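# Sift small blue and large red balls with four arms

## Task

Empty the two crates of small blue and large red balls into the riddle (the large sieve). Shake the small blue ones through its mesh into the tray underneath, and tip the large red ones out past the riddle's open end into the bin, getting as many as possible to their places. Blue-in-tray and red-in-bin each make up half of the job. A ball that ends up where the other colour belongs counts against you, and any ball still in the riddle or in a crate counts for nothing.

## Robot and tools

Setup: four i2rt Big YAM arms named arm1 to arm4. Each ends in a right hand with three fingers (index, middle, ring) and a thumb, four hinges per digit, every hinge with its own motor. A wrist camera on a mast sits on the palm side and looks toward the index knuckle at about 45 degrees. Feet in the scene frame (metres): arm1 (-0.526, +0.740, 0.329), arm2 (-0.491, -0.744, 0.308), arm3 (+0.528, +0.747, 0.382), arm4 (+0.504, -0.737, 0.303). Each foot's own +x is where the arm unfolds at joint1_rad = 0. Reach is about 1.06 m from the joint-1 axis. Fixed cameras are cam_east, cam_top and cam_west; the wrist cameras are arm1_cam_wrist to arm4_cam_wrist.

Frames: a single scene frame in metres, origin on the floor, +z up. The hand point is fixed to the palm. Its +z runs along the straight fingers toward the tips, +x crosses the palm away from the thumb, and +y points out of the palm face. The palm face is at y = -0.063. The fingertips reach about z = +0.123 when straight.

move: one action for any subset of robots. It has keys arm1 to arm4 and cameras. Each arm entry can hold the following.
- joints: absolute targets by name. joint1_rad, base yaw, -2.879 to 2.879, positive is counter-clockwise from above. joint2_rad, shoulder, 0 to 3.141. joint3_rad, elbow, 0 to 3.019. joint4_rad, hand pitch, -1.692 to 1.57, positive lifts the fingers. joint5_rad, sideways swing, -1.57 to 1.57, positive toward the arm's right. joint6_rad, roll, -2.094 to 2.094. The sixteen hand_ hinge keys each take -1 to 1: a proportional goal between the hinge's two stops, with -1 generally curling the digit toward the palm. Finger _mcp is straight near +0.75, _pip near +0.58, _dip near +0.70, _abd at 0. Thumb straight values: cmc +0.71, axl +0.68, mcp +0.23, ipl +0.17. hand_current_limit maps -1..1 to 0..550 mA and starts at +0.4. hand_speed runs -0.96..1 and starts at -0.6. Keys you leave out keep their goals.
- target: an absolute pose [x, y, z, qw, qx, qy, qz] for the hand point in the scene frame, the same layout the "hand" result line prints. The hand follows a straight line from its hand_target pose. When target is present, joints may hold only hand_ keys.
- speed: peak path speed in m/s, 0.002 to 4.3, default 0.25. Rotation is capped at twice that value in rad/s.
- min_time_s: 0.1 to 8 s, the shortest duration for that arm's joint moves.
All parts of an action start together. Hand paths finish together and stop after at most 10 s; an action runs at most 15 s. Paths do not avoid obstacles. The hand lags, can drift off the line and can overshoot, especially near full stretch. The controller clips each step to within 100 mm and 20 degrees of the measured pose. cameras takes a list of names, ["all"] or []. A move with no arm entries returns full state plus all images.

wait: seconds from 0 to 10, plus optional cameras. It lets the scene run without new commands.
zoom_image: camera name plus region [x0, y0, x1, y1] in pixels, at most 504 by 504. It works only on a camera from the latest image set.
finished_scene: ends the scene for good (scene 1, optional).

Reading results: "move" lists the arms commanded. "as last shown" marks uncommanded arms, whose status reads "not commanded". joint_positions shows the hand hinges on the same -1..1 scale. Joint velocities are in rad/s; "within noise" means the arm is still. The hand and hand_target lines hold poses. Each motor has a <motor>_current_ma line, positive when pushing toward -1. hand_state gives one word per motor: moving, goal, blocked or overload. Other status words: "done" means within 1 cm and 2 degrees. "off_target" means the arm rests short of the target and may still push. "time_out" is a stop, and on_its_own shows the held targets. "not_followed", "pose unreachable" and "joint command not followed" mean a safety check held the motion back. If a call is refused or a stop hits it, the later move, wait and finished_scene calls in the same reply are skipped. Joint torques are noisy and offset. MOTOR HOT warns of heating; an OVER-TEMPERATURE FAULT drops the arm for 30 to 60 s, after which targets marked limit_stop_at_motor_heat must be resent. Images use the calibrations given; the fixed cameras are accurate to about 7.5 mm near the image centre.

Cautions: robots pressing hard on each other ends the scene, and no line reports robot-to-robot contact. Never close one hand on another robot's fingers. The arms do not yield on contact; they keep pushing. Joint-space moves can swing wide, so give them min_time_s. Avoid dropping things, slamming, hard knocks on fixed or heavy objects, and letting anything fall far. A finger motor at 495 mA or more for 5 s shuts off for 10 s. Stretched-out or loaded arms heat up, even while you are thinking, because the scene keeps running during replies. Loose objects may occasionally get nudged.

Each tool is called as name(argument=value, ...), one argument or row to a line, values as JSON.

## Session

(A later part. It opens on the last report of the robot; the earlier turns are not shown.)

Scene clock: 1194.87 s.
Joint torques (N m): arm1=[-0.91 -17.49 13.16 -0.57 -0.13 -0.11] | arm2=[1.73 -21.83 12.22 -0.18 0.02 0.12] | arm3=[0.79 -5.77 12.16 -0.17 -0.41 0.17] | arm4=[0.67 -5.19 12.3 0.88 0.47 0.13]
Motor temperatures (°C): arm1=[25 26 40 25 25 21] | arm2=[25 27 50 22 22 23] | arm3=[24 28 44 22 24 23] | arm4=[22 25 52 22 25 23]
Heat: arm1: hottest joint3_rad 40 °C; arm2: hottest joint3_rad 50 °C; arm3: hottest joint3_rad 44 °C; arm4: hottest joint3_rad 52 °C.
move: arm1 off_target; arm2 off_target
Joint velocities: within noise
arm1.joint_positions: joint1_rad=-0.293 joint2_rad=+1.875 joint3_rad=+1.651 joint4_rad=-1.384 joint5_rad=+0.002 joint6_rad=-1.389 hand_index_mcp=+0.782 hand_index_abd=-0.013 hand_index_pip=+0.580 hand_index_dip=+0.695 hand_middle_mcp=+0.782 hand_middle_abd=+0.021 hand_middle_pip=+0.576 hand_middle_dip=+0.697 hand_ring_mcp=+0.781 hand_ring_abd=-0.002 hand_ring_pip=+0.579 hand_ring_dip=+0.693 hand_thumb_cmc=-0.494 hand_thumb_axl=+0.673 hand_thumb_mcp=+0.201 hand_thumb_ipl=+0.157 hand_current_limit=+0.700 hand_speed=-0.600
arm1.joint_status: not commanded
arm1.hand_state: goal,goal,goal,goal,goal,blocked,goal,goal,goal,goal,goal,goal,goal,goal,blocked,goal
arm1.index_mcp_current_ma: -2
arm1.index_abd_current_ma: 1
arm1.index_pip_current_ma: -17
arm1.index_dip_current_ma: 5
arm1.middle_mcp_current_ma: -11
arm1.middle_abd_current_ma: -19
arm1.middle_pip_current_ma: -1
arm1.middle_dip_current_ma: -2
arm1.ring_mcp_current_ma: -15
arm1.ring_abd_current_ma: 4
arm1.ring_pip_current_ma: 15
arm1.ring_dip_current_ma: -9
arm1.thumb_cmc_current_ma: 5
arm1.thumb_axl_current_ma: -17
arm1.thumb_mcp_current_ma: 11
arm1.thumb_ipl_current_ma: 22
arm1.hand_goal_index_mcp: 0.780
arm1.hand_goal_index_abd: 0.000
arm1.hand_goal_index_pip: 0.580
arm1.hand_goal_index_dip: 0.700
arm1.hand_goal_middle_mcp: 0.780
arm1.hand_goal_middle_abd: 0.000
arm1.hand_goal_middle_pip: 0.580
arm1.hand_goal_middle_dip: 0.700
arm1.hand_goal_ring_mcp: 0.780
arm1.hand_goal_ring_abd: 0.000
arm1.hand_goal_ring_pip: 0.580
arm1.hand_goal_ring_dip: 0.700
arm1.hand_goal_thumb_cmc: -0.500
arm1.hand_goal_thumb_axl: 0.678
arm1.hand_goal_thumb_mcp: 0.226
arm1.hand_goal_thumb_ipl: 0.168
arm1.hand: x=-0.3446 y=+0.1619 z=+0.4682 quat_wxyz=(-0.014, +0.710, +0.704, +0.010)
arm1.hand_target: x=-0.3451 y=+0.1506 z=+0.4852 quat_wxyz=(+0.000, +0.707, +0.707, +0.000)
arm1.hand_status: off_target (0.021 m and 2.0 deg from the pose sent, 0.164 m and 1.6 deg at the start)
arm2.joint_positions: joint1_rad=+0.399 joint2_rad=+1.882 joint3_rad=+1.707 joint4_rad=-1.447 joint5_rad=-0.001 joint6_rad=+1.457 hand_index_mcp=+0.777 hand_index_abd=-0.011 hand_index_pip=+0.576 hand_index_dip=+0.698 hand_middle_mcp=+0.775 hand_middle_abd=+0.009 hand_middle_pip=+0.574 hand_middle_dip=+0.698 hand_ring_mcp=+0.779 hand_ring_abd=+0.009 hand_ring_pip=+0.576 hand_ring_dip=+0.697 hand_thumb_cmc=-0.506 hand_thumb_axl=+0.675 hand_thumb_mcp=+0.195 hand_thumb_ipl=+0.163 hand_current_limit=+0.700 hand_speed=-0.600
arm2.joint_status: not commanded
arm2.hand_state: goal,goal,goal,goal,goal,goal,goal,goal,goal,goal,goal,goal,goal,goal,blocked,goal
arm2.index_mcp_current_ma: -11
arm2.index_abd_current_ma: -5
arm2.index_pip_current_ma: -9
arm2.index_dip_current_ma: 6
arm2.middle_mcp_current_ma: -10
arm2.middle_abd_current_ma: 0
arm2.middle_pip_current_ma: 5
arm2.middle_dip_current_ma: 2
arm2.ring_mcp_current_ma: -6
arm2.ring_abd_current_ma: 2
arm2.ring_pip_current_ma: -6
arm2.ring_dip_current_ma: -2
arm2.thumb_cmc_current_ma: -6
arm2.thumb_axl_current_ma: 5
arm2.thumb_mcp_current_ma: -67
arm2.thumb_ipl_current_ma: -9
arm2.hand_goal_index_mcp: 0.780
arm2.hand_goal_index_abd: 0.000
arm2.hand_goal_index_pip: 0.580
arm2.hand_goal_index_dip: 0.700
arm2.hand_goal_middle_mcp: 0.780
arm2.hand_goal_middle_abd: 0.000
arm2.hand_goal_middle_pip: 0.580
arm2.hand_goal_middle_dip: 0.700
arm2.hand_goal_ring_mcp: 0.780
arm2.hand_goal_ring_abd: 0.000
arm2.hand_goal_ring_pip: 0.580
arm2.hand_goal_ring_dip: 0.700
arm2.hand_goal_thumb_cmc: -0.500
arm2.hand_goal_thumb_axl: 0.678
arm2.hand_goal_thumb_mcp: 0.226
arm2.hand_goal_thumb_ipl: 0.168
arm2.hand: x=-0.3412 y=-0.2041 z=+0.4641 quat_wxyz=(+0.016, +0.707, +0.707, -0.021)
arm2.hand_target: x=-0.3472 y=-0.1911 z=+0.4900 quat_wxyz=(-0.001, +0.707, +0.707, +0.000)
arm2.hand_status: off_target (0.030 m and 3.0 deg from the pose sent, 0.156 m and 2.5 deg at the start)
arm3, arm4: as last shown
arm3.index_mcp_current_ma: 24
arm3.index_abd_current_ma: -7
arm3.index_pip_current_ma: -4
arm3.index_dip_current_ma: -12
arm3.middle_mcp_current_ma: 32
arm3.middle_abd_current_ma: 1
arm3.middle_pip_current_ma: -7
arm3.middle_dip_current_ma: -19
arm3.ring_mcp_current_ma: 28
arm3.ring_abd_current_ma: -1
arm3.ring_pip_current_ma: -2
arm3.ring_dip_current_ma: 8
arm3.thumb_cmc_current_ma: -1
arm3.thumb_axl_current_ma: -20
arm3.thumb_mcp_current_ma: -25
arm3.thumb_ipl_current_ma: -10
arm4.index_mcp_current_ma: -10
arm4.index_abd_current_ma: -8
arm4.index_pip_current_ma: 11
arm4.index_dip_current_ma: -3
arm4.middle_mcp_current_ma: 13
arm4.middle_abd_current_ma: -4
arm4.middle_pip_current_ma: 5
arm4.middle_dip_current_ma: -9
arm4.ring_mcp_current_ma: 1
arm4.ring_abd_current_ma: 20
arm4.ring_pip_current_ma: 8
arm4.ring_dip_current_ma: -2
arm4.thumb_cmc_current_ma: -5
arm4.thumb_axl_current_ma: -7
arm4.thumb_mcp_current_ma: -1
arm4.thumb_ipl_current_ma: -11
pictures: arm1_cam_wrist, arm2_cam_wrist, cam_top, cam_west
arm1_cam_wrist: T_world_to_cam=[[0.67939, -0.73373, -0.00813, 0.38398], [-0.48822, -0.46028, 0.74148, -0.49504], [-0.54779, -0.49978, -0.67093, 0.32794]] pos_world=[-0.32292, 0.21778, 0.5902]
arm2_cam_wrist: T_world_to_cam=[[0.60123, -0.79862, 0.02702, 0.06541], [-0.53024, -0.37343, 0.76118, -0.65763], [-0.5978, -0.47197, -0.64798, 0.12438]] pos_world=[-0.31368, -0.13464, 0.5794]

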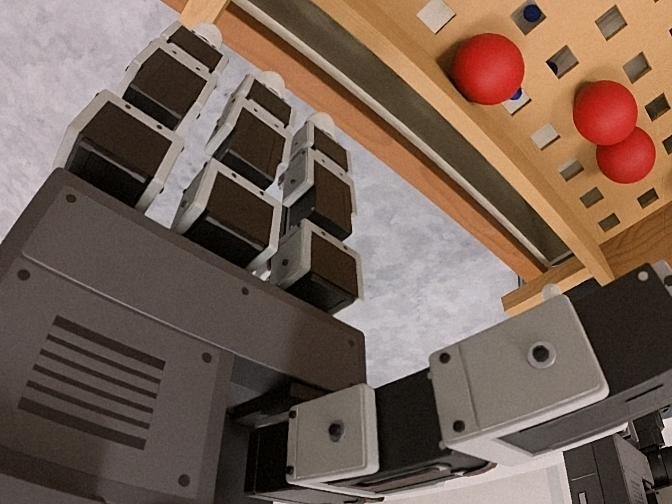

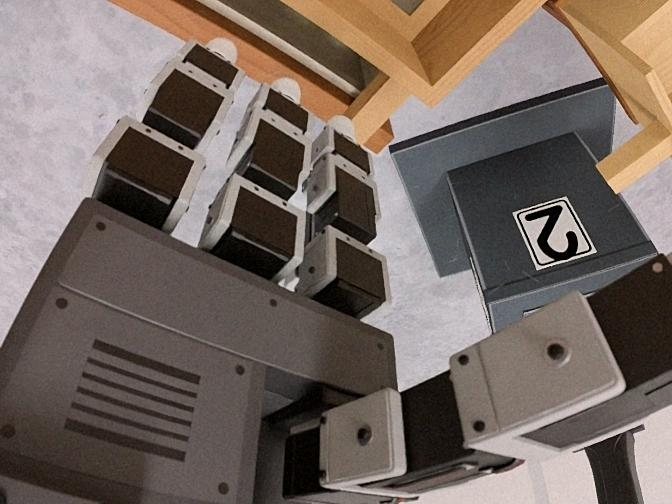

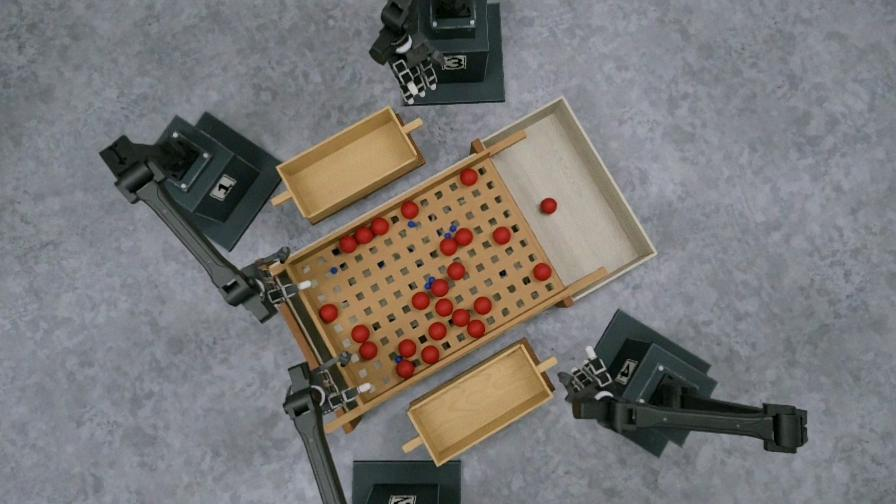

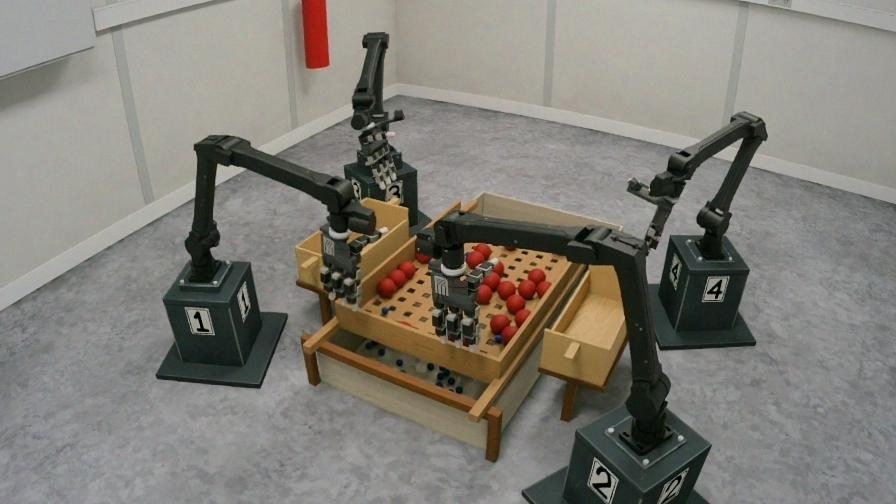

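move(
  arm1={"target": [-0.345, 0.143, 0.320, 0, 0.7071, 0.7071, 0], "speed": 0.2},
  arm2={"target": [-0.349, -0.19, 0.326, 0, 0.7071, 0.7071, 0], "speed": 0.2},
  cameras=["cam_west", "cam_top", "arm1_cam_wrist", "arm2_cam_wrist"],
)

zoom_image(
  camera="cam_west",
  region=[300, 220, 540, 460],
)

Scene clock: 1207.07 s.
Joint torques (N m): arm1=[-1.26 -18.55 8.99 0.08 -0.12 -0.11] | arm2=[1.96 -22.01 7.06 0.79 -0.02 0.11] | arm3=[0.91 -5.83 12.16 -0.18 -0.41 0.17] | arm4=[1.38 -5.42 12.4 0.83 0.43 0.14]
Motor temperatures (°C): arm1=[25 27 41 25 25 21] | arm2=[25 29 52 22 21 23] | arm3=[24 28 44 22 24 23] | arm4=[22 25 52 22 25 23]
Heat: arm1: hottest joint3_rad 41 °C; arm2: hottest joint3_rad 52 °C; arm3: hottest joint3_rad 44 °C; arm4: hottest joint3_rad 52 °C.
move: arm1 done; arm2 off_target
Joint velocities: within noise
arm1.joint_positions: joint1_rad=-0.293 joint2_rad=+2.049 joint3_rad=+1.495 joint4_rad=-1.037 joint5_rad=+0.002 joint6_rad=-1.392 hand_index_mcp=+0.782 hand_index_abd=-0.013 hand_index_pip=+0.580 hand_index_dip=+0.695 hand_middle_mcp=+0.782 hand_middle_abd=+0.021 hand_middle_pip=+0.576 hand_middle_dip=+0.697 hand_ring_mcp=+0.781 hand_ring_abd=+0.001 hand_ring_pip=+0.579 hand_ring_dip=+0.693 hand_thumb_cmc=-0.494 hand_thumb_axl=+0.673 hand_thumb_mcp=+0.201 hand_thumb_ipl=+0.157 hand_current_limit=+0.700 hand_speed=-0.600
arm1.joint_status: not commanded
arm1.hand_state: goal,goal,goal,goal,goal,blocked,goal,goal,goal,goal,goal,goal,goal,goal,blocked,goal
arm1.index_mcp_current_ma: 4
arm1.index_abd_current_ma: 5
arm1.index_pip_current_ma: -13
arm1.index_dip_current_ma: -2
arm1.middle_mcp_current_ma: 3
arm1.middle_abd_current_ma: -18
arm1.middle_pip_current_ma: -1
arm1.middle_dip_current_ma: 0
arm1.ring_mcp_current_ma: 9
arm1.ring_abd_current_ma: 2
arm1.ring_pip_current_ma: 9
arm1.ring_dip_current_ma: -4
arm1.thumb_cmc_current_ma: -5
arm1.thumb_axl_current_ma: -8
arm1.thumb_mcp_current_ma: -2
arm1.thumb_ipl_current_ma: -12
arm1.hand_goal_index_mcp: 0.780
arm1.hand_goal_index_abd: 0.000
arm1.hand_goal_index_pip: 0.580
arm1.hand_goal_index_dip: 0.700
arm1.hand_goal_middle_mcp: 0.780
arm1.hand_goal_middle_abd: 0.000
arm1.hand_goal_middle_pip: 0.580
arm1.hand_goal_middle_dip: 0.700
arm1.hand_goal_ring_mcp: 0.780
arm1.hand_goal_ring_abd: 0.000
arm1.hand_goal_ring_pip: 0.580
arm1.hand_goal_ring_dip: 0.700
arm1.hand_goal_thumb_cmc: -0.500
arm1.hand_goal_thumb_axl: 0.678
arm1.hand_goal_thumb_mcp: 0.226
arm1.hand_goal_thumb_ipl: 0.168
arm1.hand: x=-0.3416 y=+0.1493 z=+0.3167 quat_wxyz=(-0.007, +0.708, +0.706, +0.006)
arm1.hand_target: x=-0.3450 y=+0.1431 z=+0.3200 quat_wxyz=(+0.000, +0.707, +0.707, +0.000)
arm1.hand_status: done (0.008 m and 1.0 deg from the pose sent, 0.149 m and 2.0 deg at the start)
arm2.joint_positions: joint1_rad=+0.400 joint2_rad=+2.013 joint3_rad=+1.511 joint4_rad=-1.093 joint5_rad=-0.001 joint6_rad=+1.461 hand_index_mcp=+0.777 hand_index_abd=-0.011 hand_index_pip=+0.576 hand_index_dip=+0.698 hand_middle_mcp=+0.775 hand_middle_abd=+0.009 hand_middle_pip=+0.574 hand_middle_dip=+0.698 hand_ring_mcp=+0.779 hand_ring_abd=+0.009 hand_ring_pip=+0.576 hand_ring_dip=+0.697 hand_thumb_cmc=-0.506 hand_thumb_axl=+0.675 hand_thumb_mcp=+0.195 hand_thumb_ipl=+0.163 hand_current_limit=+0.700 hand_speed=-0.600
arm2.joint_status: not commanded
arm2.hand_state: goal,goal,goal,goal,goal,goal,goal,goal,goal,goal,goal,goal,goal,goal,blocked,goal
arm2.index_mcp_current_ma: -4
arm2.index_abd_current_ma: -10
arm2.index_pip_current_ma: -7
arm2.index_dip_current_ma: 11
arm2.middle_mcp_current_ma: -14
arm2.middle_abd_current_ma: 2
arm2.middle_pip_current_ma: 2
arm2.middle_dip_current_ma: 1
arm2.ring_mcp_current_ma: -1
arm2.ring_abd_current_ma: 0
arm2.ring_pip_current_ma: -5
arm2.ring_dip_current_ma: 6
arm2.thumb_cmc_current_ma: -3
arm2.thumb_axl_current_ma: 1
arm2.thumb_mcp_current_ma: -67
arm2.thumb_ipl_current_ma: -8
arm2.hand_goal_index_mcp: 0.780
arm2.hand_goal_index_abd: 0.000
arm2.hand_goal_index_pip: 0.580
arm2.hand_goal_index_dip: 0.700
arm2.hand_goal_middle_mcp: 0.780
arm2.hand_goal_middle_abd: 0.000
arm2.hand_goal_middle_pip: 0.580
arm2.hand_goal_middle_dip: 0.700
arm2.hand_goal_ring_mcp: 0.780
arm2.hand_goal_ring_abd: 0.000
arm2.hand_goal_ring_pip: 0.580
arm2.hand_goal_ring_dip: 0.700
arm2.hand_goal_thumb_cmc: -0.500
arm2.hand_goal_thumb_axl: 0.678
arm2.hand_goal_thumb_mcp: 0.226
arm2.hand_goal_thumb_ipl: 0.168
arm2.hand: x=-0.3405 y=-0.1965 z=+0.3193 quat_wxyz=(+0.008, +0.708, +0.706, -0.010)
arm2.hand_target: x=-0.3491 y=-0.1901 z=+0.3260 quat_wxyz=(+0.000, +0.707, +0.707, +0.000)
arm2.hand_status: off_target (0.013 m and 1.5 deg from the pose sent, 0.139 m and 3.0 deg at the start)
arm3, arm4: as last shown
arm3.index_mcp_current_ma: 16
arm3.index_abd_current_ma: -5
arm3.index_pip_current_ma: 6
arm3.index_dip_current_ma: -9
arm3.middle_mcp_current_ma: 29
arm3.middle_abd_current_ma: -1
arm3.middle_pip_current_ma: -6
arm3.middle_dip_current_ma: -14
arm3.ring_mcp_current_ma: 17
arm3.ring_abd_current_ma: -5
arm3.ring_pip_current_ma: -5
arm3.ring_dip_current_ma: 0
arm3.thumb_cmc_current_ma: 6
arm3.thumb_axl_current_ma: -21
arm3.thumb_ipl_current_ma: -13
arm4.index_mcp_current_ma: -5
arm4.index_pip_current_ma: 1
arm4.index_dip_current_ma: 3
arm4.middle_mcp_current_ma: 12
arm4.middle_abd_current_ma: -13
arm4.middle_pip_current_ma: 3
arm4.middle_dip_current_ma: -1
arm4.ring_mcp_current_ma: 4
arm4.ring_abd_current_ma: 7
arm4.ring_pip_current_ma: 10
arm4.ring_dip_current_ma: -5
arm4.thumb_cmc_current_ma: 14
arm4.thumb_axl_current_ma: -10
arm4.thumb_mcp_current_ma: -7
arm4.thumb_ipl_current_ma: -8
pictures: arm1_cam_wrist, arm2_cam_wrist, cam_top, cam_west
arm1_cam_wrist: T_world_to_cam=[[0.68189, -0.73143, 0.00606, 0.36751], [-0.48889, -0.44958, 0.74757, -0.39082], [-0.54407, -0.51273, -0.66415, 0.22268]] pos_world=[-0.32051, 0.20728, 0.43783]
arm2_cam_wrist: T_world_to_cam=[[0.59847, -0.80111, 0.00804, 0.07961], [-0.5339, -0.39133, 0.74954, -0.54525], [-0.59732, -0.45287, -0.66191, 0.04299]] pos_world=[-0.31307, -0.13012, 0.4365]

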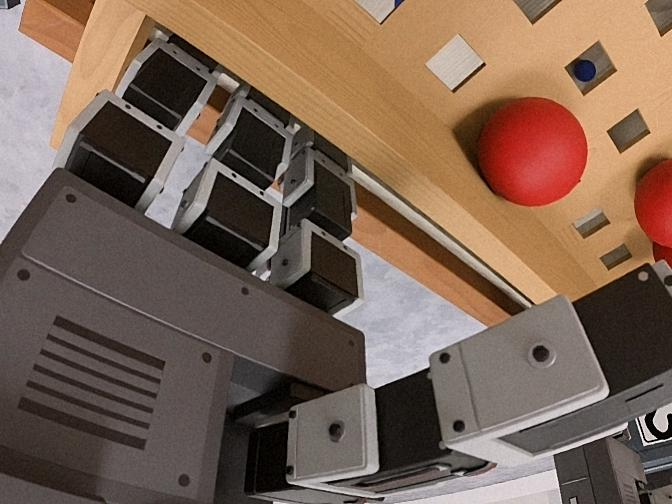

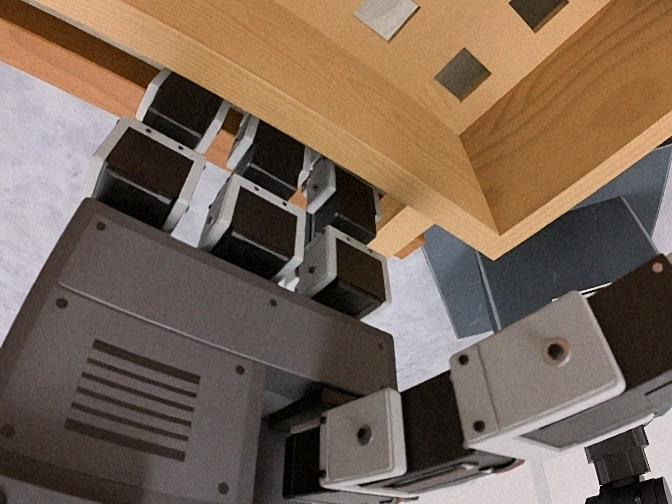

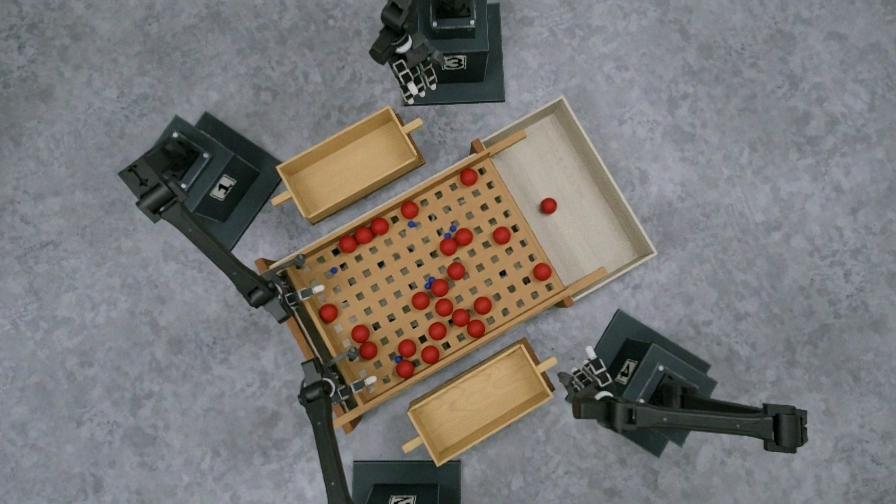

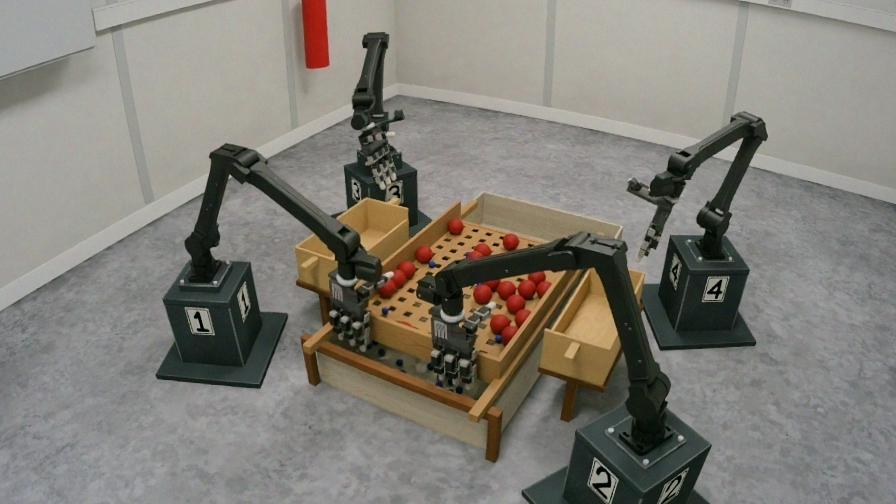

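Scaled by 2.100.

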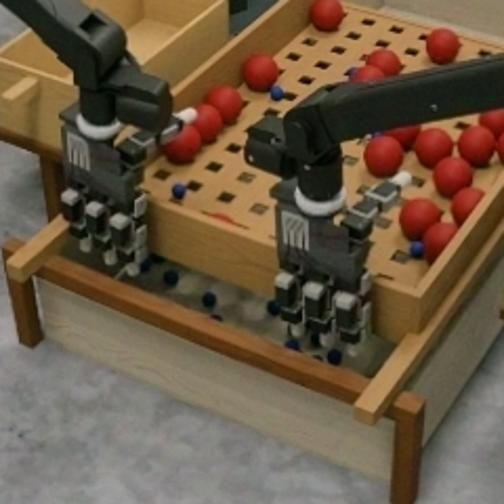

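move(
  arm1={"target": [-0.346, 0.145, 0.225, 0, 0.7071, 0.7071, 0], "speed": 0.12},
  arm2={"target": [-0.350, -0.19, 0.229, 0, 0.7071, 0.7071, 0], "speed": 0.12},
  cameras=["cam_west", "cam_east", "arm1_cam_wrist", "arm2_cam_wrist"],
)

zoom_image(
  camera="cam_west",
  region=[300, 220, 540, 460],
)

zoom_image(
  camera="cam_east",
  region=[400, 150, 600, 300],
)

Scene clock: 1213.17 s.
Joint torques (N m): arm1=[-1.32 -18.49 7.76 0.08 -0.13 -0.09] | arm2=[1.96 -22.24 5.97 0.87 0 0.11] | arm3=[0.85 -5.77 12.15 -0.17 -0.41 0.18] | arm4=[0.73 -5.19 12.22 0.83 0.43 0.14]
Motor temperatures (°C): arm1=[25 27 40 25 25 21] | arm2=[25 30 51 22 21 23] | arm3=[24 28 44 22 24 23] | arm4=[22 25 52 22 25 23]
Heat: arm1: hottest joint3_rad 40 °C; arm2: hottest joint3_rad 51 °C; arm3: hottest joint3_rad 44 °C; arm4: hottest joint3_rad 52 °C.
move: arm1 done; arm2 off_target
Joint velocities: within noise
arm1.joint_positions: joint1_rad=-0.293 joint2_rad=+2.186 joint3_rad=+1.451 joint4_rad=-0.846 joint5_rad=+0.002 joint6_rad=-1.396 hand_index_mcp=+0.762 hand_index_abd=-0.012 hand_index_pip=+0.590 hand_index_dip=+0.685 hand_middle_mcp=+0.778 hand_middle_abd=+0.021 hand_middle_pip=+0.576 hand_middle_dip=+0.691 hand_ring_mcp=+0.778 hand_ring_abd=+0.001 hand_ring_pip=+0.579 hand_ring_dip=+0.693 hand_thumb_cmc=-0.495 hand_thumb_axl=+0.673 hand_thumb_mcp=+0.201 hand_thumb_ipl=+0.157 hand_current_limit=+0.700 hand_speed=-0.600
arm1.joint_status: not commanded
arm1.hand_state: goal,goal,goal,goal,goal,blocked,goal,goal,goal,goal,goal,goal,goal,goal,blocked,goal
arm1.index_mcp_current_ma: -6
arm1.index_abd_current_ma: -2
arm1.index_pip_current_ma: -15
arm1.index_dip_current_ma: -2
arm1.middle_mcp_current_ma: -3
arm1.middle_abd_current_ma: -17
arm1.middle_pip_current_ma: 1
arm1.middle_dip_current_ma: -5
arm1.ring_mcp_current_ma: -21
arm1.ring_abd_current_ma: -1
arm1.ring_pip_current_ma: 11
arm1.ring_dip_current_ma: -4
arm1.thumb_cmc_current_ma: 8
arm1.thumb_axl_current_ma: -12
arm1.thumb_mcp_current_ma: -8
arm1.thumb_ipl_current_ma: 3
arm1.hand_goal_index_mcp: 0.780
arm1.hand_goal_index_abd: 0.000
arm1.hand_goal_index_pip: 0.580
arm1.hand_goal_index_dip: 0.700
arm1.hand_goal_middle_mcp: 0.780
arm1.hand_goal_middle_abd: 0.000
arm1.hand_goal_middle_pip: 0.580
arm1.hand_goal_middle_dip: 0.700
arm1.hand_goal_ring_mcp: 0.780
arm1.hand_goal_ring_abd: 0.000
arm1.hand_goal_ring_pip: 0.580
arm1.hand_goal_ring_dip: 0.700
arm1.hand_goal_thumb_cmc: -0.500
arm1.hand_goal_thumb_axl: 0.678
arm1.hand_goal_thumb_mcp: 0.226
arm1.hand_goal_thumb_ipl: 0.168
arm1.hand: x=-0.3411 y=+0.1493 z=+0.2269 quat_wxyz=(-0.003, +0.707, +0.707, +0.003)
arm1.hand_target: x=-0.3461 y=+0.1450 z=+0.2251 quat_wxyz=(+0.000, +0.707, +0.707, +0.000)
arm1.hand_status: done (0.007 m and 0.5 deg from the pose sent, 0.092 m and 1.0 deg at the start)
arm2.joint_positions: joint1_rad=+0.401 joint2_rad=+2.147 joint3_rad=+1.456 joint4_rad=-0.895 joint5_rad=-0.001 joint6_rad=+1.463 hand_index_mcp=+0.777 hand_index_abd=-0.010 hand_index_pip=+0.576 hand_index_dip=+0.698 hand_middle_mcp=+0.775 hand_middle_abd=+0.009 hand_middle_pip=+0.574 hand_middle_dip=+0.698 hand_ring_mcp=+0.779 hand_ring_abd=+0.009 hand_ring_pip=+0.576 hand_ring_dip=+0.697 hand_thumb_cmc=-0.505 hand_thumb_axl=+0.675 hand_thumb_mcp=+0.195 hand_thumb_ipl=+0.163 hand_current_limit=+0.700 hand_speed=-0.600
arm2.joint_status: not commanded
arm2.hand_state: goal,goal,goal,goal,goal,goal,goal,goal,goal,goal,goal,goal,goal,goal,blocked,goal
arm2.index_mcp_current_ma: -12
arm2.index_abd_current_ma: -7
arm2.index_pip_current_ma: -16
arm2.index_dip_current_ma: 2
arm2.middle_mcp_current_ma: -6
arm2.middle_abd_current_ma: 2
arm2.middle_pip_current_ma: 1
arm2.middle_dip_current_ma: 4
arm2.ring_mcp_current_ma: -5
arm2.ring_abd_current_ma: 4
arm2.ring_pip_current_ma: -9
arm2.ring_dip_current_ma: -2
arm2.thumb_cmc_current_ma: -1
arm2.thumb_axl_current_ma: 10
arm2.thumb_mcp_current_ma: -69
arm2.thumb_ipl_current_ma: -18
arm2.hand_goal_index_mcp: 0.780
arm2.hand_goal_index_abd: 0.000
arm2.hand_goal_index_pip: 0.580
arm2.hand_goal_index_dip: 0.700
arm2.hand_goal_middle_mcp: 0.780
arm2.hand_goal_middle_abd: 0.000
arm2.hand_goal_middle_pip: 0.580
arm2.hand_goal_middle_dip: 0.700
arm2.hand_goal_ring_mcp: 0.780
arm2.hand_goal_ring_abd: 0.000
arm2.hand_goal_ring_pip: 0.580
arm2.hand_goal_ring_dip: 0.700
arm2.hand_goal_thumb_cmc: -0.500
arm2.hand_goal_thumb_axl: 0.678
arm2.hand_goal_thumb_mcp: 0.226
arm2.hand_goal_thumb_ipl: 0.168
arm2.hand: x=-0.3410 y=-0.1951 z=+0.2270 quat_wxyz=(+0.005, +0.709, +0.705, -0.006)
arm2.hand_target: x=-0.3499 y=-0.1902 z=+0.2290 quat_wxyz=(+0.000, +0.707, +0.707, +0.000)
arm2.hand_status: off_target (0.011 m and 1.0 deg from the pose sent, 0.091 m and 1.5 deg at the start)
arm3, arm4: as last shown
arm3.index_mcp_current_ma: 26
arm3.index_abd_current_ma: -9
arm3.index_pip_current_ma: 3
arm3.index_dip_current_ma: -17
arm3.middle_mcp_current_ma: 30
arm3.middle_abd_current_ma: 0
arm3.middle_pip_current_ma: -9
arm3.middle_dip_current_ma: -9
arm3.ring_mcp_current_ma: 21
arm3.ring_abd_current_ma: -6
arm3.ring_pip_current_ma: 2
arm3.ring_dip_current_ma: -3
arm3.thumb_cmc_current_ma: 2
arm3.thumb_axl_current_ma: -15
arm3.thumb_mcp_current_ma: -23
arm3.thumb_ipl_current_ma: -19
arm4.index_mcp_current_ma: -12
arm4.index_abd_current_ma: -1
arm4.index_pip_current_ma: 0
arm4.index_dip_current_ma: -6
arm4.middle_mcp_current_ma: 13
arm4.middle_abd_current_ma: -8
arm4.middle_pip_current_ma: -2
arm4.middle_dip_current_ma: 1
arm4.ring_mcp_current_ma: -14
arm4.ring_abd_current_ma: 0
arm4.ring_pip_current_ma: 6
arm4.ring_dip_current_ma: -14
arm4.thumb_cmc_current_ma: -2
arm4.thumb_axl_current_ma: -9
arm4.thumb_mcp_current_ma: 1
arm4.thumb_ipl_current_ma: -9
pictures: arm1_cam_wrist, arm2_cam_wrist, cam_east, cam_west
arm1_cam_wrist: T_world_to_cam=[[0.68491, -0.7285, 0.01403, 0.36637], [-0.48829, -0.44461, 0.75093, -0.32479], [-0.54081, -0.52117, -0.66023, 0.16478]] pos_world=[-0.3204, 0.20837, 0.34754]
arm2_cam_wrist: T_world_to_cam=[[0.5972, -0.80209, 0.00115, 0.08267], [-0.5354, -0.39757, 0.74517, -0.47648], [-0.59724, -0.44564, -0.66687, -0.01523]] pos_world=[-0.31357, -0.12992, 0.3448]

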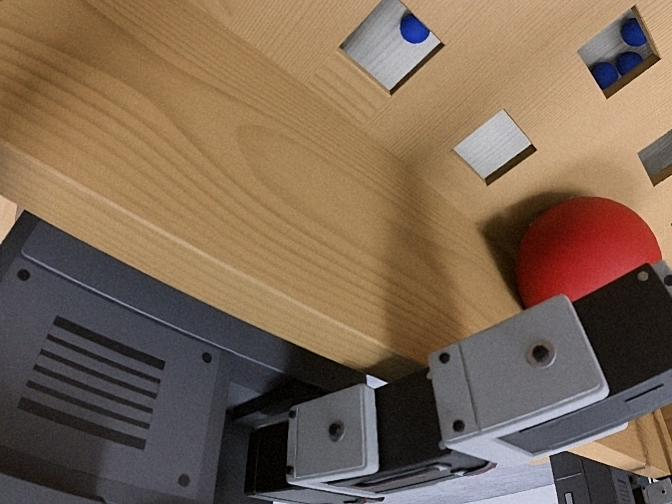

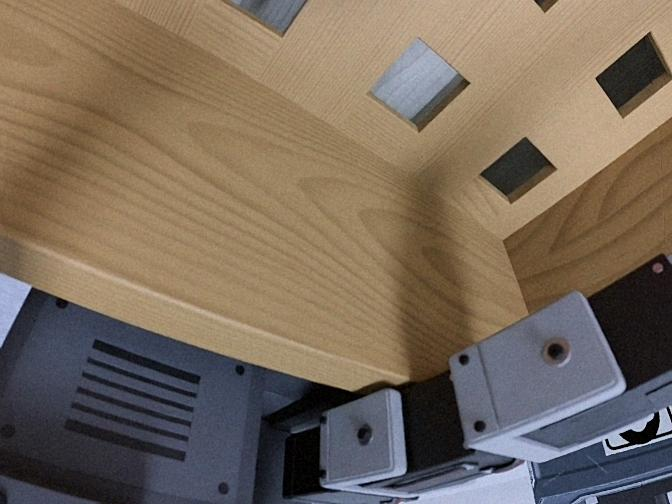

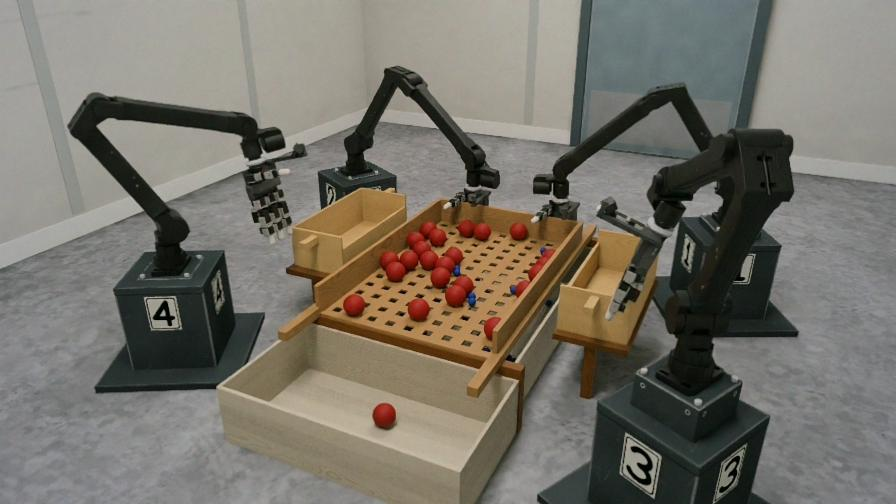

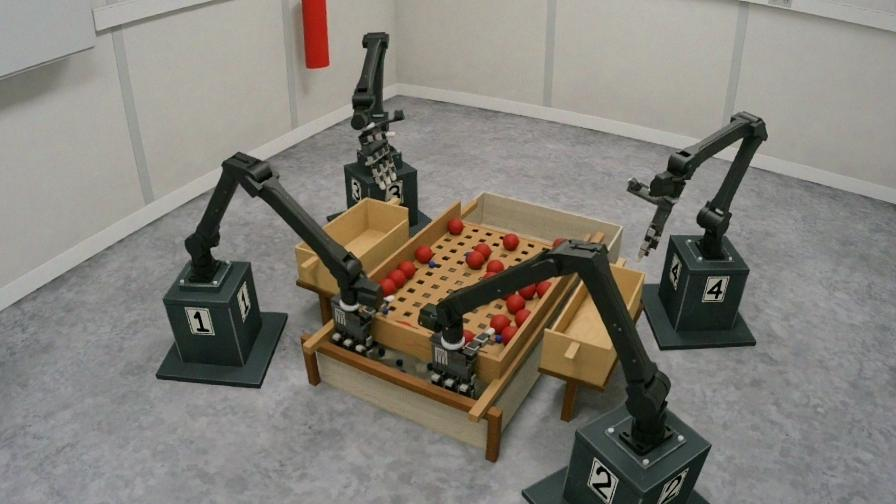

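Scaled by 2.100.

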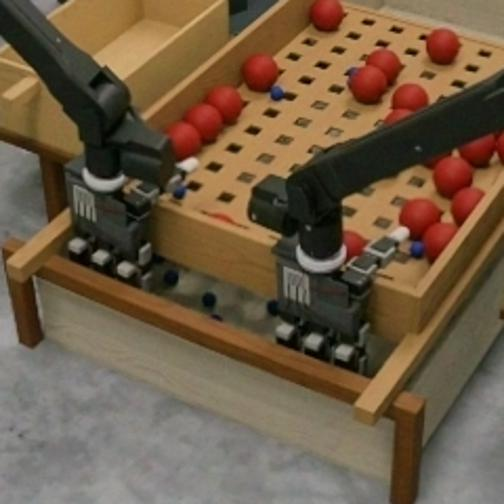

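Scaled by 2.520.

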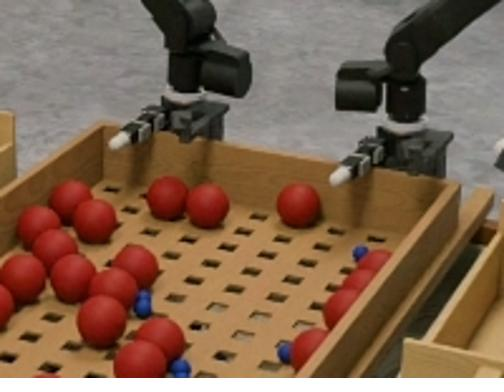

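move(
  arm1={"target": [-0.347, 0.145, 0.213, 0, 0.7071, 0.7071, 0], "speed": 0.1},
  arm2={"target": [-0.351, -0.19, 0.217, 0, 0.7071, 0.7071, 0], "speed": 0.1},
)

move(
  arm1={"joints": {"hand_current_limit": 0.75, "hand_index_pip": -0.68, "hand_index_dip": 0.65, "hand_middle_pip": -0.68, "hand_middle_dip": 0.65, "hand_ring_pip": -0.68, "hand_ring_dip": 0.65}},
  arm2={"joints": {"hand_current_limit": 0.75, "hand_index_pip": -0.68, "hand_index_dip": 0.65, "hand_middle_pip": -0.68, "hand_middle_dip": 0.65, "hand_ring_pip": -0.68, "hand_ring_dip": 0.65}},
  cameras=["cam_west", "cam_top", "cam_east"],
)

zoom_image(
  camera="cam_west",
  region=[300, 260, 520, 440],
)

Scene clock: 1229.37 s.
Joint torques (N m): arm1=[-1.49 -17.73 7.54 0.05 -0.13 -0.09] | arm2=[2.08 -20.72 5.71 1.02 0.02 0.11] | arm3=[0.85 -5.83 12.18 -0.17 -0.41 0.18] | arm4=[1.55 -5.54 12.31 0.72 0.45 0.16]
Motor temperatures (°C): arm1=[25 30 37 25 25 21] | arm2=[25 30 49 22 21 23] | arm3=[24 28 45 22 24 23] | arm4=[22 25 52 22 25 23]
Heat: arm1: hottest joint3_rad 37 °C; arm2: hottest joint3_rad 49 °C; arm3: hottest joint3_rad 45 °C; arm4: hottest joint3_rad 52 °C.
move: arm1 done; arm2 off_target
Joint velocities: within noise
arm1.joint_positions: joint1_rad=-0.293 joint2_rad=+2.197 joint3_rad=+1.451 joint4_rad=-0.823 joint5_rad=+0.002 joint6_rad=-1.397 hand_index_mcp=+0.763 hand_index_abd=-0.012 hand_index_pip=+0.590 hand_index_dip=+0.685 hand_middle_mcp=+0.777 hand_middle_abd=+0.019 hand_middle_pip=+0.576 hand_middle_dip=+0.691 hand_ring_mcp=+0.778 hand_ring_abd=+0.000 hand_ring_pip=+0.579 hand_ring_dip=+0.693 hand_thumb_cmc=-0.500 hand_thumb_axl=+0.678 hand_thumb_mcp=+0.204 hand_thumb_ipl=+0.157 hand_current_limit=+0.700 hand_speed=-0.600
arm1.joint_status: not commanded
arm1.hand_state: goal,goal,goal,goal,goal,goal,goal,goal,goal,goal,goal,goal,goal,goal,blocked,goal
arm1.index_mcp_current_ma: 4
arm1.index_abd_current_ma: 2
arm1.index_pip_current_ma: -3
arm1.index_dip_current_ma: 25
arm1.middle_mcp_current_ma: 0
arm1.middle_abd_current_ma: -13
arm1.middle_pip_current_ma: -14
arm1.middle_dip_current_ma: 4
arm1.ring_mcp_current_ma: -19
arm1.ring_abd_current_ma: -10
arm1.ring_pip_current_ma: 6
arm1.ring_dip_current_ma: -16
arm1.thumb_cmc_current_ma: -8
arm1.thumb_axl_current_ma: -1
arm1.thumb_mcp_current_ma: 13
arm1.thumb_ipl_current_ma: -9
arm1.hand_goal_index_mcp: 0.780
arm1.hand_goal_index_abd: 0.000
arm1.hand_goal_index_pip: 0.580
arm1.hand_goal_index_dip: 0.700
arm1.hand_goal_middle_mcp: 0.780
arm1.hand_goal_middle_abd: 0.000
arm1.hand_goal_middle_pip: 0.580
arm1.hand_goal_middle_dip: 0.700
arm1.hand_goal_ring_mcp: 0.780
arm1.hand_goal_ring_abd: 0.000
arm1.hand_goal_ring_pip: 0.580
arm1.hand_goal_ring_dip: 0.700
arm1.hand_goal_thumb_cmc: -0.500
arm1.hand_goal_thumb_axl: 0.678
arm1.hand_goal_thumb_mcp: 0.226
arm1.hand_goal_thumb_ipl: 0.168
arm1.hand: x=-0.3405 y=+0.1464 z=+0.2209 quat_wxyz=(+0.002, +0.707, +0.708, +0.000)
arm1.hand_target: x=-0.3470 y=+0.1450 z=+0.2132 quat_wxyz=(+0.000, +0.707, +0.707, +0.000)
arm1.hand_status: done (0.010 m and 0.2 deg from the pose sent, 0.016 m and 0.5 deg at the start)
arm2.joint_positions: joint1_rad=+0.401 joint2_rad=+2.149 joint3_rad=+1.456 joint4_rad=-0.874 joint5_rad=-0.001 joint6_rad=+1.465 hand_index_mcp=+0.777 hand_index_abd=-0.010 hand_index_pip=+0.576 hand_index_dip=+0.698 hand_middle_mcp=+0.778 hand_middle_abd=+0.009 hand_middle_pip=+0.574 hand_middle_dip=+0.698 hand_ring_mcp=+0.786 hand_ring_abd=+0.009 hand_ring_pip=+0.576 hand_ring_dip=+0.697 hand_thumb_cmc=-0.506 hand_thumb_axl=+0.675 hand_thumb_mcp=+0.195 hand_thumb_ipl=+0.163 hand_current_limit=+0.700 hand_speed=-0.600
arm2.joint_status: not commanded
arm2.hand_state: goal,goal,goal,goal,goal,goal,goal,goal,goal,goal,goal,goal,goal,goal,blocked,goal
arm2.index_mcp_current_ma: -7
arm2.index_abd_current_ma: -15
arm2.index_pip_current_ma: -13
arm2.index_dip_current_ma: 1
arm2.middle_mcp_current_ma: -6
arm2.middle_abd_current_ma: 6
arm2.middle_pip_current_ma: 0
arm2.middle_dip_current_ma: 4
arm2.ring_mcp_current_ma: 2
arm2.ring_abd_current_ma: -2
arm2.ring_pip_current_ma: -11
arm2.ring_dip_current_ma: 1
arm2.thumb_cmc_current_ma: -10
arm2.thumb_axl_current_ma: 4
arm2.thumb_mcp_current_ma: -70
arm2.thumb_ipl_current_ma: -11
arm2.hand_goal_index_mcp: 0.780
arm2.hand_goal_index_abd: 0.000
arm2.hand_goal_index_pip: 0.580
arm2.hand_goal_index_dip: 0.700
arm2.hand_goal_middle_mcp: 0.780
arm2.hand_goal_middle_abd: 0.000
arm2.hand_goal_middle_pip: 0.580
arm2.hand_goal_middle_dip: 0.700
arm2.hand_goal_ring_mcp: 0.780
arm2.hand_goal_ring_abd: 0.000
arm2.hand_goal_ring_pip: 0.580
arm2.hand_goal_ring_dip: 0.700
arm2.hand_goal_thumb_cmc: -0.500
arm2.hand_goal_thumb_axl: 0.678
arm2.hand_goal_thumb_mcp: 0.226
arm2.hand_goal_thumb_ipl: 0.168
arm2.hand: x=-0.3407 y=-0.1906 z=+0.2252 quat_wxyz=(-0.001, +0.709, +0.705, +0.001)
arm2.hand_target: x=-0.3510 y=-0.1903 z=+0.2171 quat_wxyz=(+0.000, +0.707, +0.707, +0.000)
arm2.hand_status: off_target (0.013 m and 0.4 deg from the pose sent, 0.015 m and 1.0 deg at the start)
arm3: as last shown
arm3.index_mcp_current_ma: 22
arm3.index_abd_current_ma: -12
arm3.index_pip_current_ma: 7
arm3.index_dip_current_ma: -10
arm3.middle_mcp_current_ma: 33
arm3.middle_abd_current_ma: 3
arm3.middle_pip_current_ma: -6
arm3.middle_dip_current_ma: -11
arm3.ring_abd_current_ma: -4
arm3.ring_pip_current_ma: 3
arm3.ring_dip_current_ma: 0
arm3.thumb_cmc_current_ma: 3
arm3.thumb_axl_current_ma: -16
arm3.thumb_mcp_current_ma: -22
arm3.thumb_ipl_current_ma: -11
arm4.joint_positions: joint1_rad=+0.515 joint2_rad=+1.061 joint3_rad=+0.847 joint4_rad=-1.190 joint5_rad=+0.301 joint6_rad=+0.999 hand_index_mcp=+0.784 hand_index_abd=-0.003 hand_index_pip=+0.582 hand_index_dip=+0.698 hand_middle_mcp=+0.783 hand_middle_abd=+0.004 hand_middle_pip=+0.582 hand_middle_dip=+0.700 hand_ring_mcp=+0.782 hand_ring_abd=-0.002 hand_ring_pip=+0.582 hand_ring_dip=+0.698 hand_thumb_cmc=-0.499 hand_thumb_axl=+0.680 hand_thumb_mcp=+0.218 hand_thumb_ipl=+0.165 hand_current_limit=+0.600 hand_speed=-0.600
arm4.joint_status: not commanded
arm4.hand_state: goal,goal,goal,goal,goal,goal,goal,goal,goal,goal,goal,goal,goal,goal,goal,goal
arm4.index_mcp_current_ma: -12
arm4.index_abd_current_ma: -9
arm4.index_pip_current_ma: 9
arm4.index_dip_current_ma: 4
arm4.middle_mcp_current_ma: -1
arm4.middle_abd_current_ma: -5
arm4.middle_pip_current_ma: -8
arm4.middle_dip_current_ma: -3
arm4.ring_mcp_current_ma: -2
arm4.ring_abd_current_ma: -7
arm4.ring_pip_current_ma: 8
arm4.ring_dip_current_ma: -8
arm4.thumb_cmc_current_ma: 0
arm4.thumb_axl_current_ma: -12
arm4.thumb_mcp_current_ma: -8
arm4.thumb_ipl_current_ma: 0
arm4.hand_goal_index_mcp: 0.780
arm4.hand_goal_index_abd: 0.000
arm4.hand_goal_index_pip: 0.580
arm4.hand_goal_index_dip: 0.700
arm4.hand_goal_middle_mcp: 0.780
arm4.hand_goal_middle_abd: 0.000
arm4.hand_goal_middle_pip: 0.580
arm4.hand_goal_middle_dip: 0.700
arm4.hand_goal_ring_mcp: 0.780
arm4.hand_goal_ring_abd: 0.000
arm4.hand_goal_ring_pip: 0.580
arm4.hand_goal_ring_dip: 0.700
arm4.hand_goal_thumb_cmc: -0.500
arm4.hand_goal_thumb_axl: 0.678
arm4.hand_goal_thumb_mcp: 0.226
arm4.hand_goal_thumb_ipl: 0.168
arm4.hand: x=+0.2901 y=-0.4510 z=+0.5088 quat_wxyz=(+0.010, +0.001, +0.985, +0.170)
arm4.hand_target: x=+0.2802 y=-0.4502 z=+0.5198 quat_wxyz=(+0.000, +0.000, +0.985, +0.174)
arm4.hand_status: not commanded
pictures: none

Scene clock: 1230.73 s.
Joint torques (N m): arm1=[-1.38 -17.73 7.58 0.08 -0.2 -0.1] | arm2=[2.2 -20.48 5.64 1.05 0.05 0.12] | arm3=[1.03 -5.71 12.16 -0.17 -0.41 0.18] | arm4=[0.73 -5.3 12.16 0.9 0.4 0.17]
Motor temperatures (°C): arm1=[25 30 37 25 25 21] | arm2=[25 30 48 22 21 23] | arm3=[24 28 45 22 24 23] | arm4=[22 25 52 22 25 23]
Heat: arm1: hottest joint3_rad 37 °C; arm2: hottest joint3_rad 48 °C; arm3: hottest joint3_rad 45 °C; arm4: hottest joint3_rad 52 °C.
move: arm1 off_target; arm2 done
Joint velocities: within noise
arm1.joint_positions: joint1_rad=-0.293 joint2_rad=+2.197 joint3_rad=+1.451 joint4_rad=-0.823 joint5_rad=+0.002 joint6_rad=-1.398 hand_index_mcp=+0.764 hand_index_abd=-0.012 hand_index_pip=-0.650 hand_index_dip=+0.664 hand_middle_mcp=+0.782 hand_middle_abd=+0.019 hand_middle_pip=-0.644 hand_middle_dip=+0.661 hand_ring_mcp=+0.784 hand_ring_abd=+0.000 hand_ring_pip=-0.654 hand_ring_dip=+0.664 hand_thumb_cmc=-0.500 hand_thumb_axl=+0.678 hand_thumb_mcp=+0.204 hand_thumb_ipl=+0.157 hand_current_limit=+0.750 hand_speed=-0.600
arm1.joint_status: hand_index_pip off_target (ended at -0.650, target -0.680); hand_middle_pip off_target (ended at -0.644, target -0.680); hand_ring_pip off_target (ended at -0.654, target -0.680); the others done
arm1.hand_state: goal,goal,blocked,goal,goal,goal,blocked,goal,goal,goal,blocked,goal,goal,goal,blocked,goal
arm1.index_mcp_current_ma: -3
arm1.index_abd_current_ma: -5
arm1.index_pip_current_ma: -10
arm1.index_dip_current_ma: -8
arm1.middle_mcp_current_ma: -5
arm1.middle_abd_current_ma: -20
arm1.middle_pip_current_ma: -10
arm1.middle_dip_current_ma: -15
arm1.ring_mcp_current_ma: -11
arm1.ring_abd_current_ma: 3
arm1.ring_pip_current_ma: 9
arm1.ring_dip_current_ma: -2
arm1.thumb_cmc_current_ma: -5
arm1.thumb_axl_current_ma: -8
arm1.thumb_mcp_current_ma: 1
arm1.thumb_ipl_current_ma: 9
arm1.hand_goal_index_mcp: 0.780
arm1.hand_goal_index_abd: 0.000
arm1.hand_goal_index_pip: -0.680
arm1.hand_goal_index_dip: 0.650
arm1.hand_goal_middle_mcp: 0.780
arm1.hand_goal_middle_abd: 0.000
arm1.hand_goal_middle_pip: -0.680
arm1.hand_goal_middle_dip: 0.650
arm1.hand_goal_ring_mcp: 0.780
arm1.hand_goal_ring_abd: 0.000
arm1.hand_goal_ring_pip: -0.680
arm1.hand_goal_ring_dip: 0.650
arm1.hand_goal_thumb_cmc: -0.500
arm1.hand_goal_thumb_axl: 0.678
arm1.hand_goal_thumb_mcp: 0.226
arm1.hand_goal_thumb_ipl: 0.168
arm1.hand: x=-0.3405 y=+0.1465 z=+0.2209 quat_wxyz=(+0.002, +0.707, +0.708, +0.000)
arm1.hand_target: x=-0.3470 y=+0.1450 z=+0.2132 quat_wxyz=(+0.000, +0.707, +0.707, +0.000)
arm1.hand_status: not commanded
arm2.joint_positions: joint1_rad=+0.401 joint2_rad=+2.149 joint3_rad=+1.456 joint4_rad=-0.874 joint5_rad=-0.001 joint6_rad=+1.465 hand_index_mcp=+0.783 hand_index_abd=-0.010 hand_index_pip=-0.663 hand_index_dip=+0.658 hand_middle_mcp=+0.783 hand_middle_abd=+0.009 hand_middle_pip=-0.660 hand_middle_dip=+0.658 hand_ring_mcp=+0.786 hand_ring_abd=+0.009 hand_ring_pip=-0.663 hand_ring_dip=+0.659 hand_thumb_cmc=-0.506 hand_thumb_axl=+0.675 hand_thumb_mcp=+0.195 hand_thumb_ipl=+0.163 hand_current_limit=+0.750 hand_speed=-0.600
arm2.joint_status: all done
arm2.hand_state: goal,goal,goal,goal,goal,goal,goal,goal,goal,goal,goal,goal,goal,goal,blocked,goal
arm2.index_mcp_current_ma: 4
arm2.index_abd_current_ma: -14
arm2.index_pip_current_ma: 20
arm2.index_dip_current_ma: 20
arm2.middle_mcp_current_ma: -5
arm2.middle_abd_current_ma: -2
arm2.middle_pip_current_ma: 34
arm2.middle_dip_current_ma: 22
arm2.ring_mcp_current_ma: 2
arm2.ring_abd_current_ma: 6
arm2.ring_pip_current_ma: 29
arm2.ring_dip_current_ma: 17
arm2.thumb_cmc_current_ma: -8
arm2.thumb_axl_current_ma: -1
arm2.thumb_mcp_current_ma: -68
arm2.thumb_ipl_current_ma: -13
arm2.hand_goal_index_mcp: 0.780
arm2.hand_goal_index_abd: 0.000
arm2.hand_goal_index_pip: -0.680
arm2.hand_goal_index_dip: 0.650
arm2.hand_goal_middle_mcp: 0.780
arm2.hand_goal_middle_abd: 0.000
arm2.hand_goal_middle_pip: -0.680
arm2.hand_goal_middle_dip: 0.650
arm2.hand_goal_ring_mcp: 0.780
arm2.hand_goal_ring_abd: 0.000
arm2.hand_goal_ring_pip: -0.680
arm2.hand_goal_ring_dip: 0.650
arm2.hand_goal_thumb_cmc: -0.500
arm2.hand_goal_thumb_axl: 0.678
arm2.hand_goal_thumb_mcp: 0.226
arm2.hand_goal_thumb_ipl: 0.168
arm2.hand: x=-0.3408 y=-0.1906 z=+0.2252 quat_wxyz=(-0.001, +0.709, +0.705, +0.001)
arm2.hand_target: x=-0.3510 y=-0.1903 z=+0.2172 quat_wxyz=(+0.000, +0.707, +0.707, +0.000)
arm2.hand_status: not commanded
arm3, arm4: as last shown
arm3.index_mcp_current_ma: 25
arm3.index_abd_current_ma: -9
arm3.index_pip_current_ma: 3
arm3.middle_mcp_current_ma: 35
arm3.middle_abd_current_ma: 0
arm3.middle_dip_current_ma: -13
arm3.ring_mcp_current_ma: 17
arm3.ring_abd_current_ma: -6
arm3.ring_pip_current_ma: 5
arm3.ring_dip_current_ma: 1
arm3.thumb_cmc_current_ma: 2
arm3.thumb_axl_current_ma: -15
arm3.thumb_mcp_current_ma: -20
arm3.thumb_ipl_current_ma: -10
arm4.index_mcp_current_ma: -21
arm4.index_abd_current_ma: 6
arm4.index_pip_current_ma: 8
arm4.index_dip_current_ma: 3
arm4.middle_mcp_current_ma: -6
arm4.middle_abd_current_ma: -8
arm4.middle_pip_current_ma: -14
arm4.middle_dip_current_ma: -4
arm4.ring_mcp_current_ma: -9
arm4.ring_abd_current_ma: 9
arm4.ring_pip_current_ma: 12
arm4.ring_dip_current_ma: 12
arm4.thumb_cmc_current_ma: 8
arm4.thumb_axl_current_ma: -10
arm4.thumb_mcp_current_ma: 2
arm4.thumb_ipl_current_ma: -4
pictures: cam_east, cam_top, cam_west

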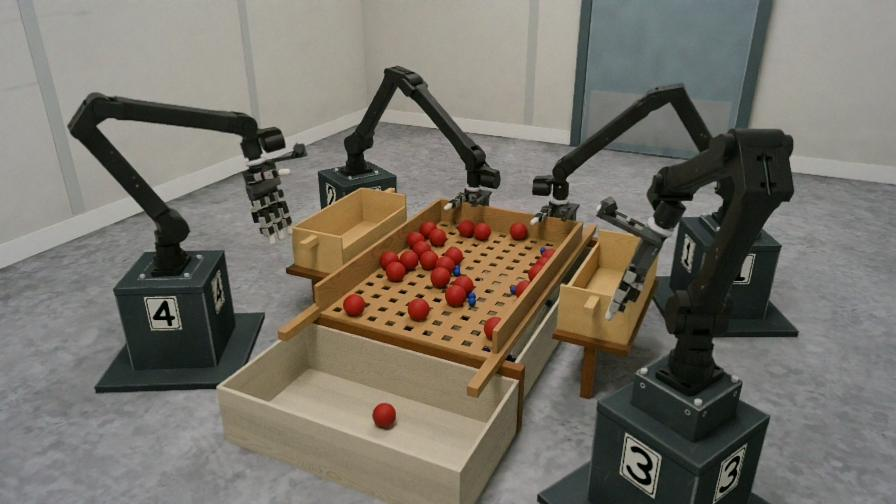

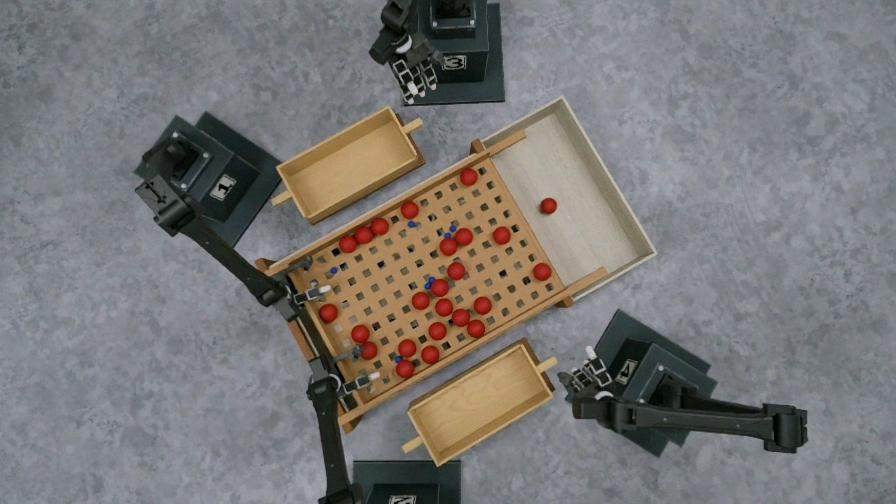

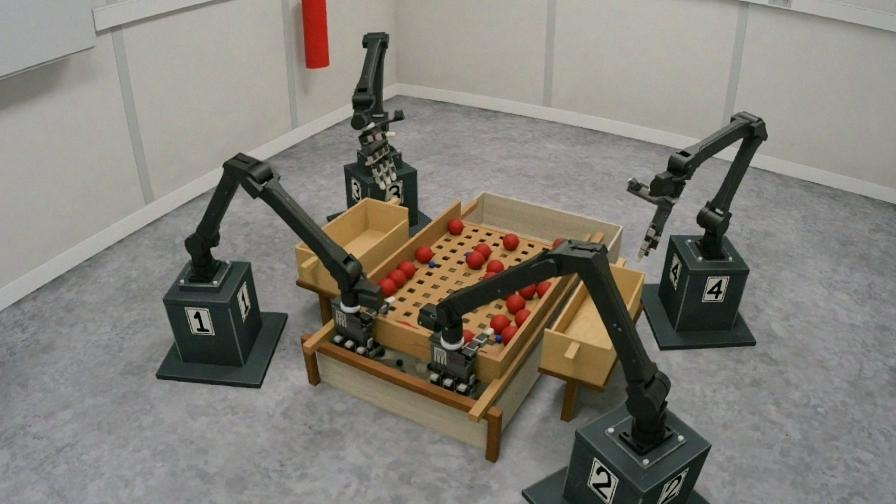

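Scaled by 2.291.

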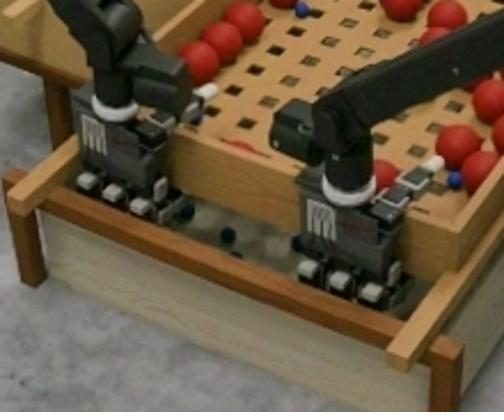

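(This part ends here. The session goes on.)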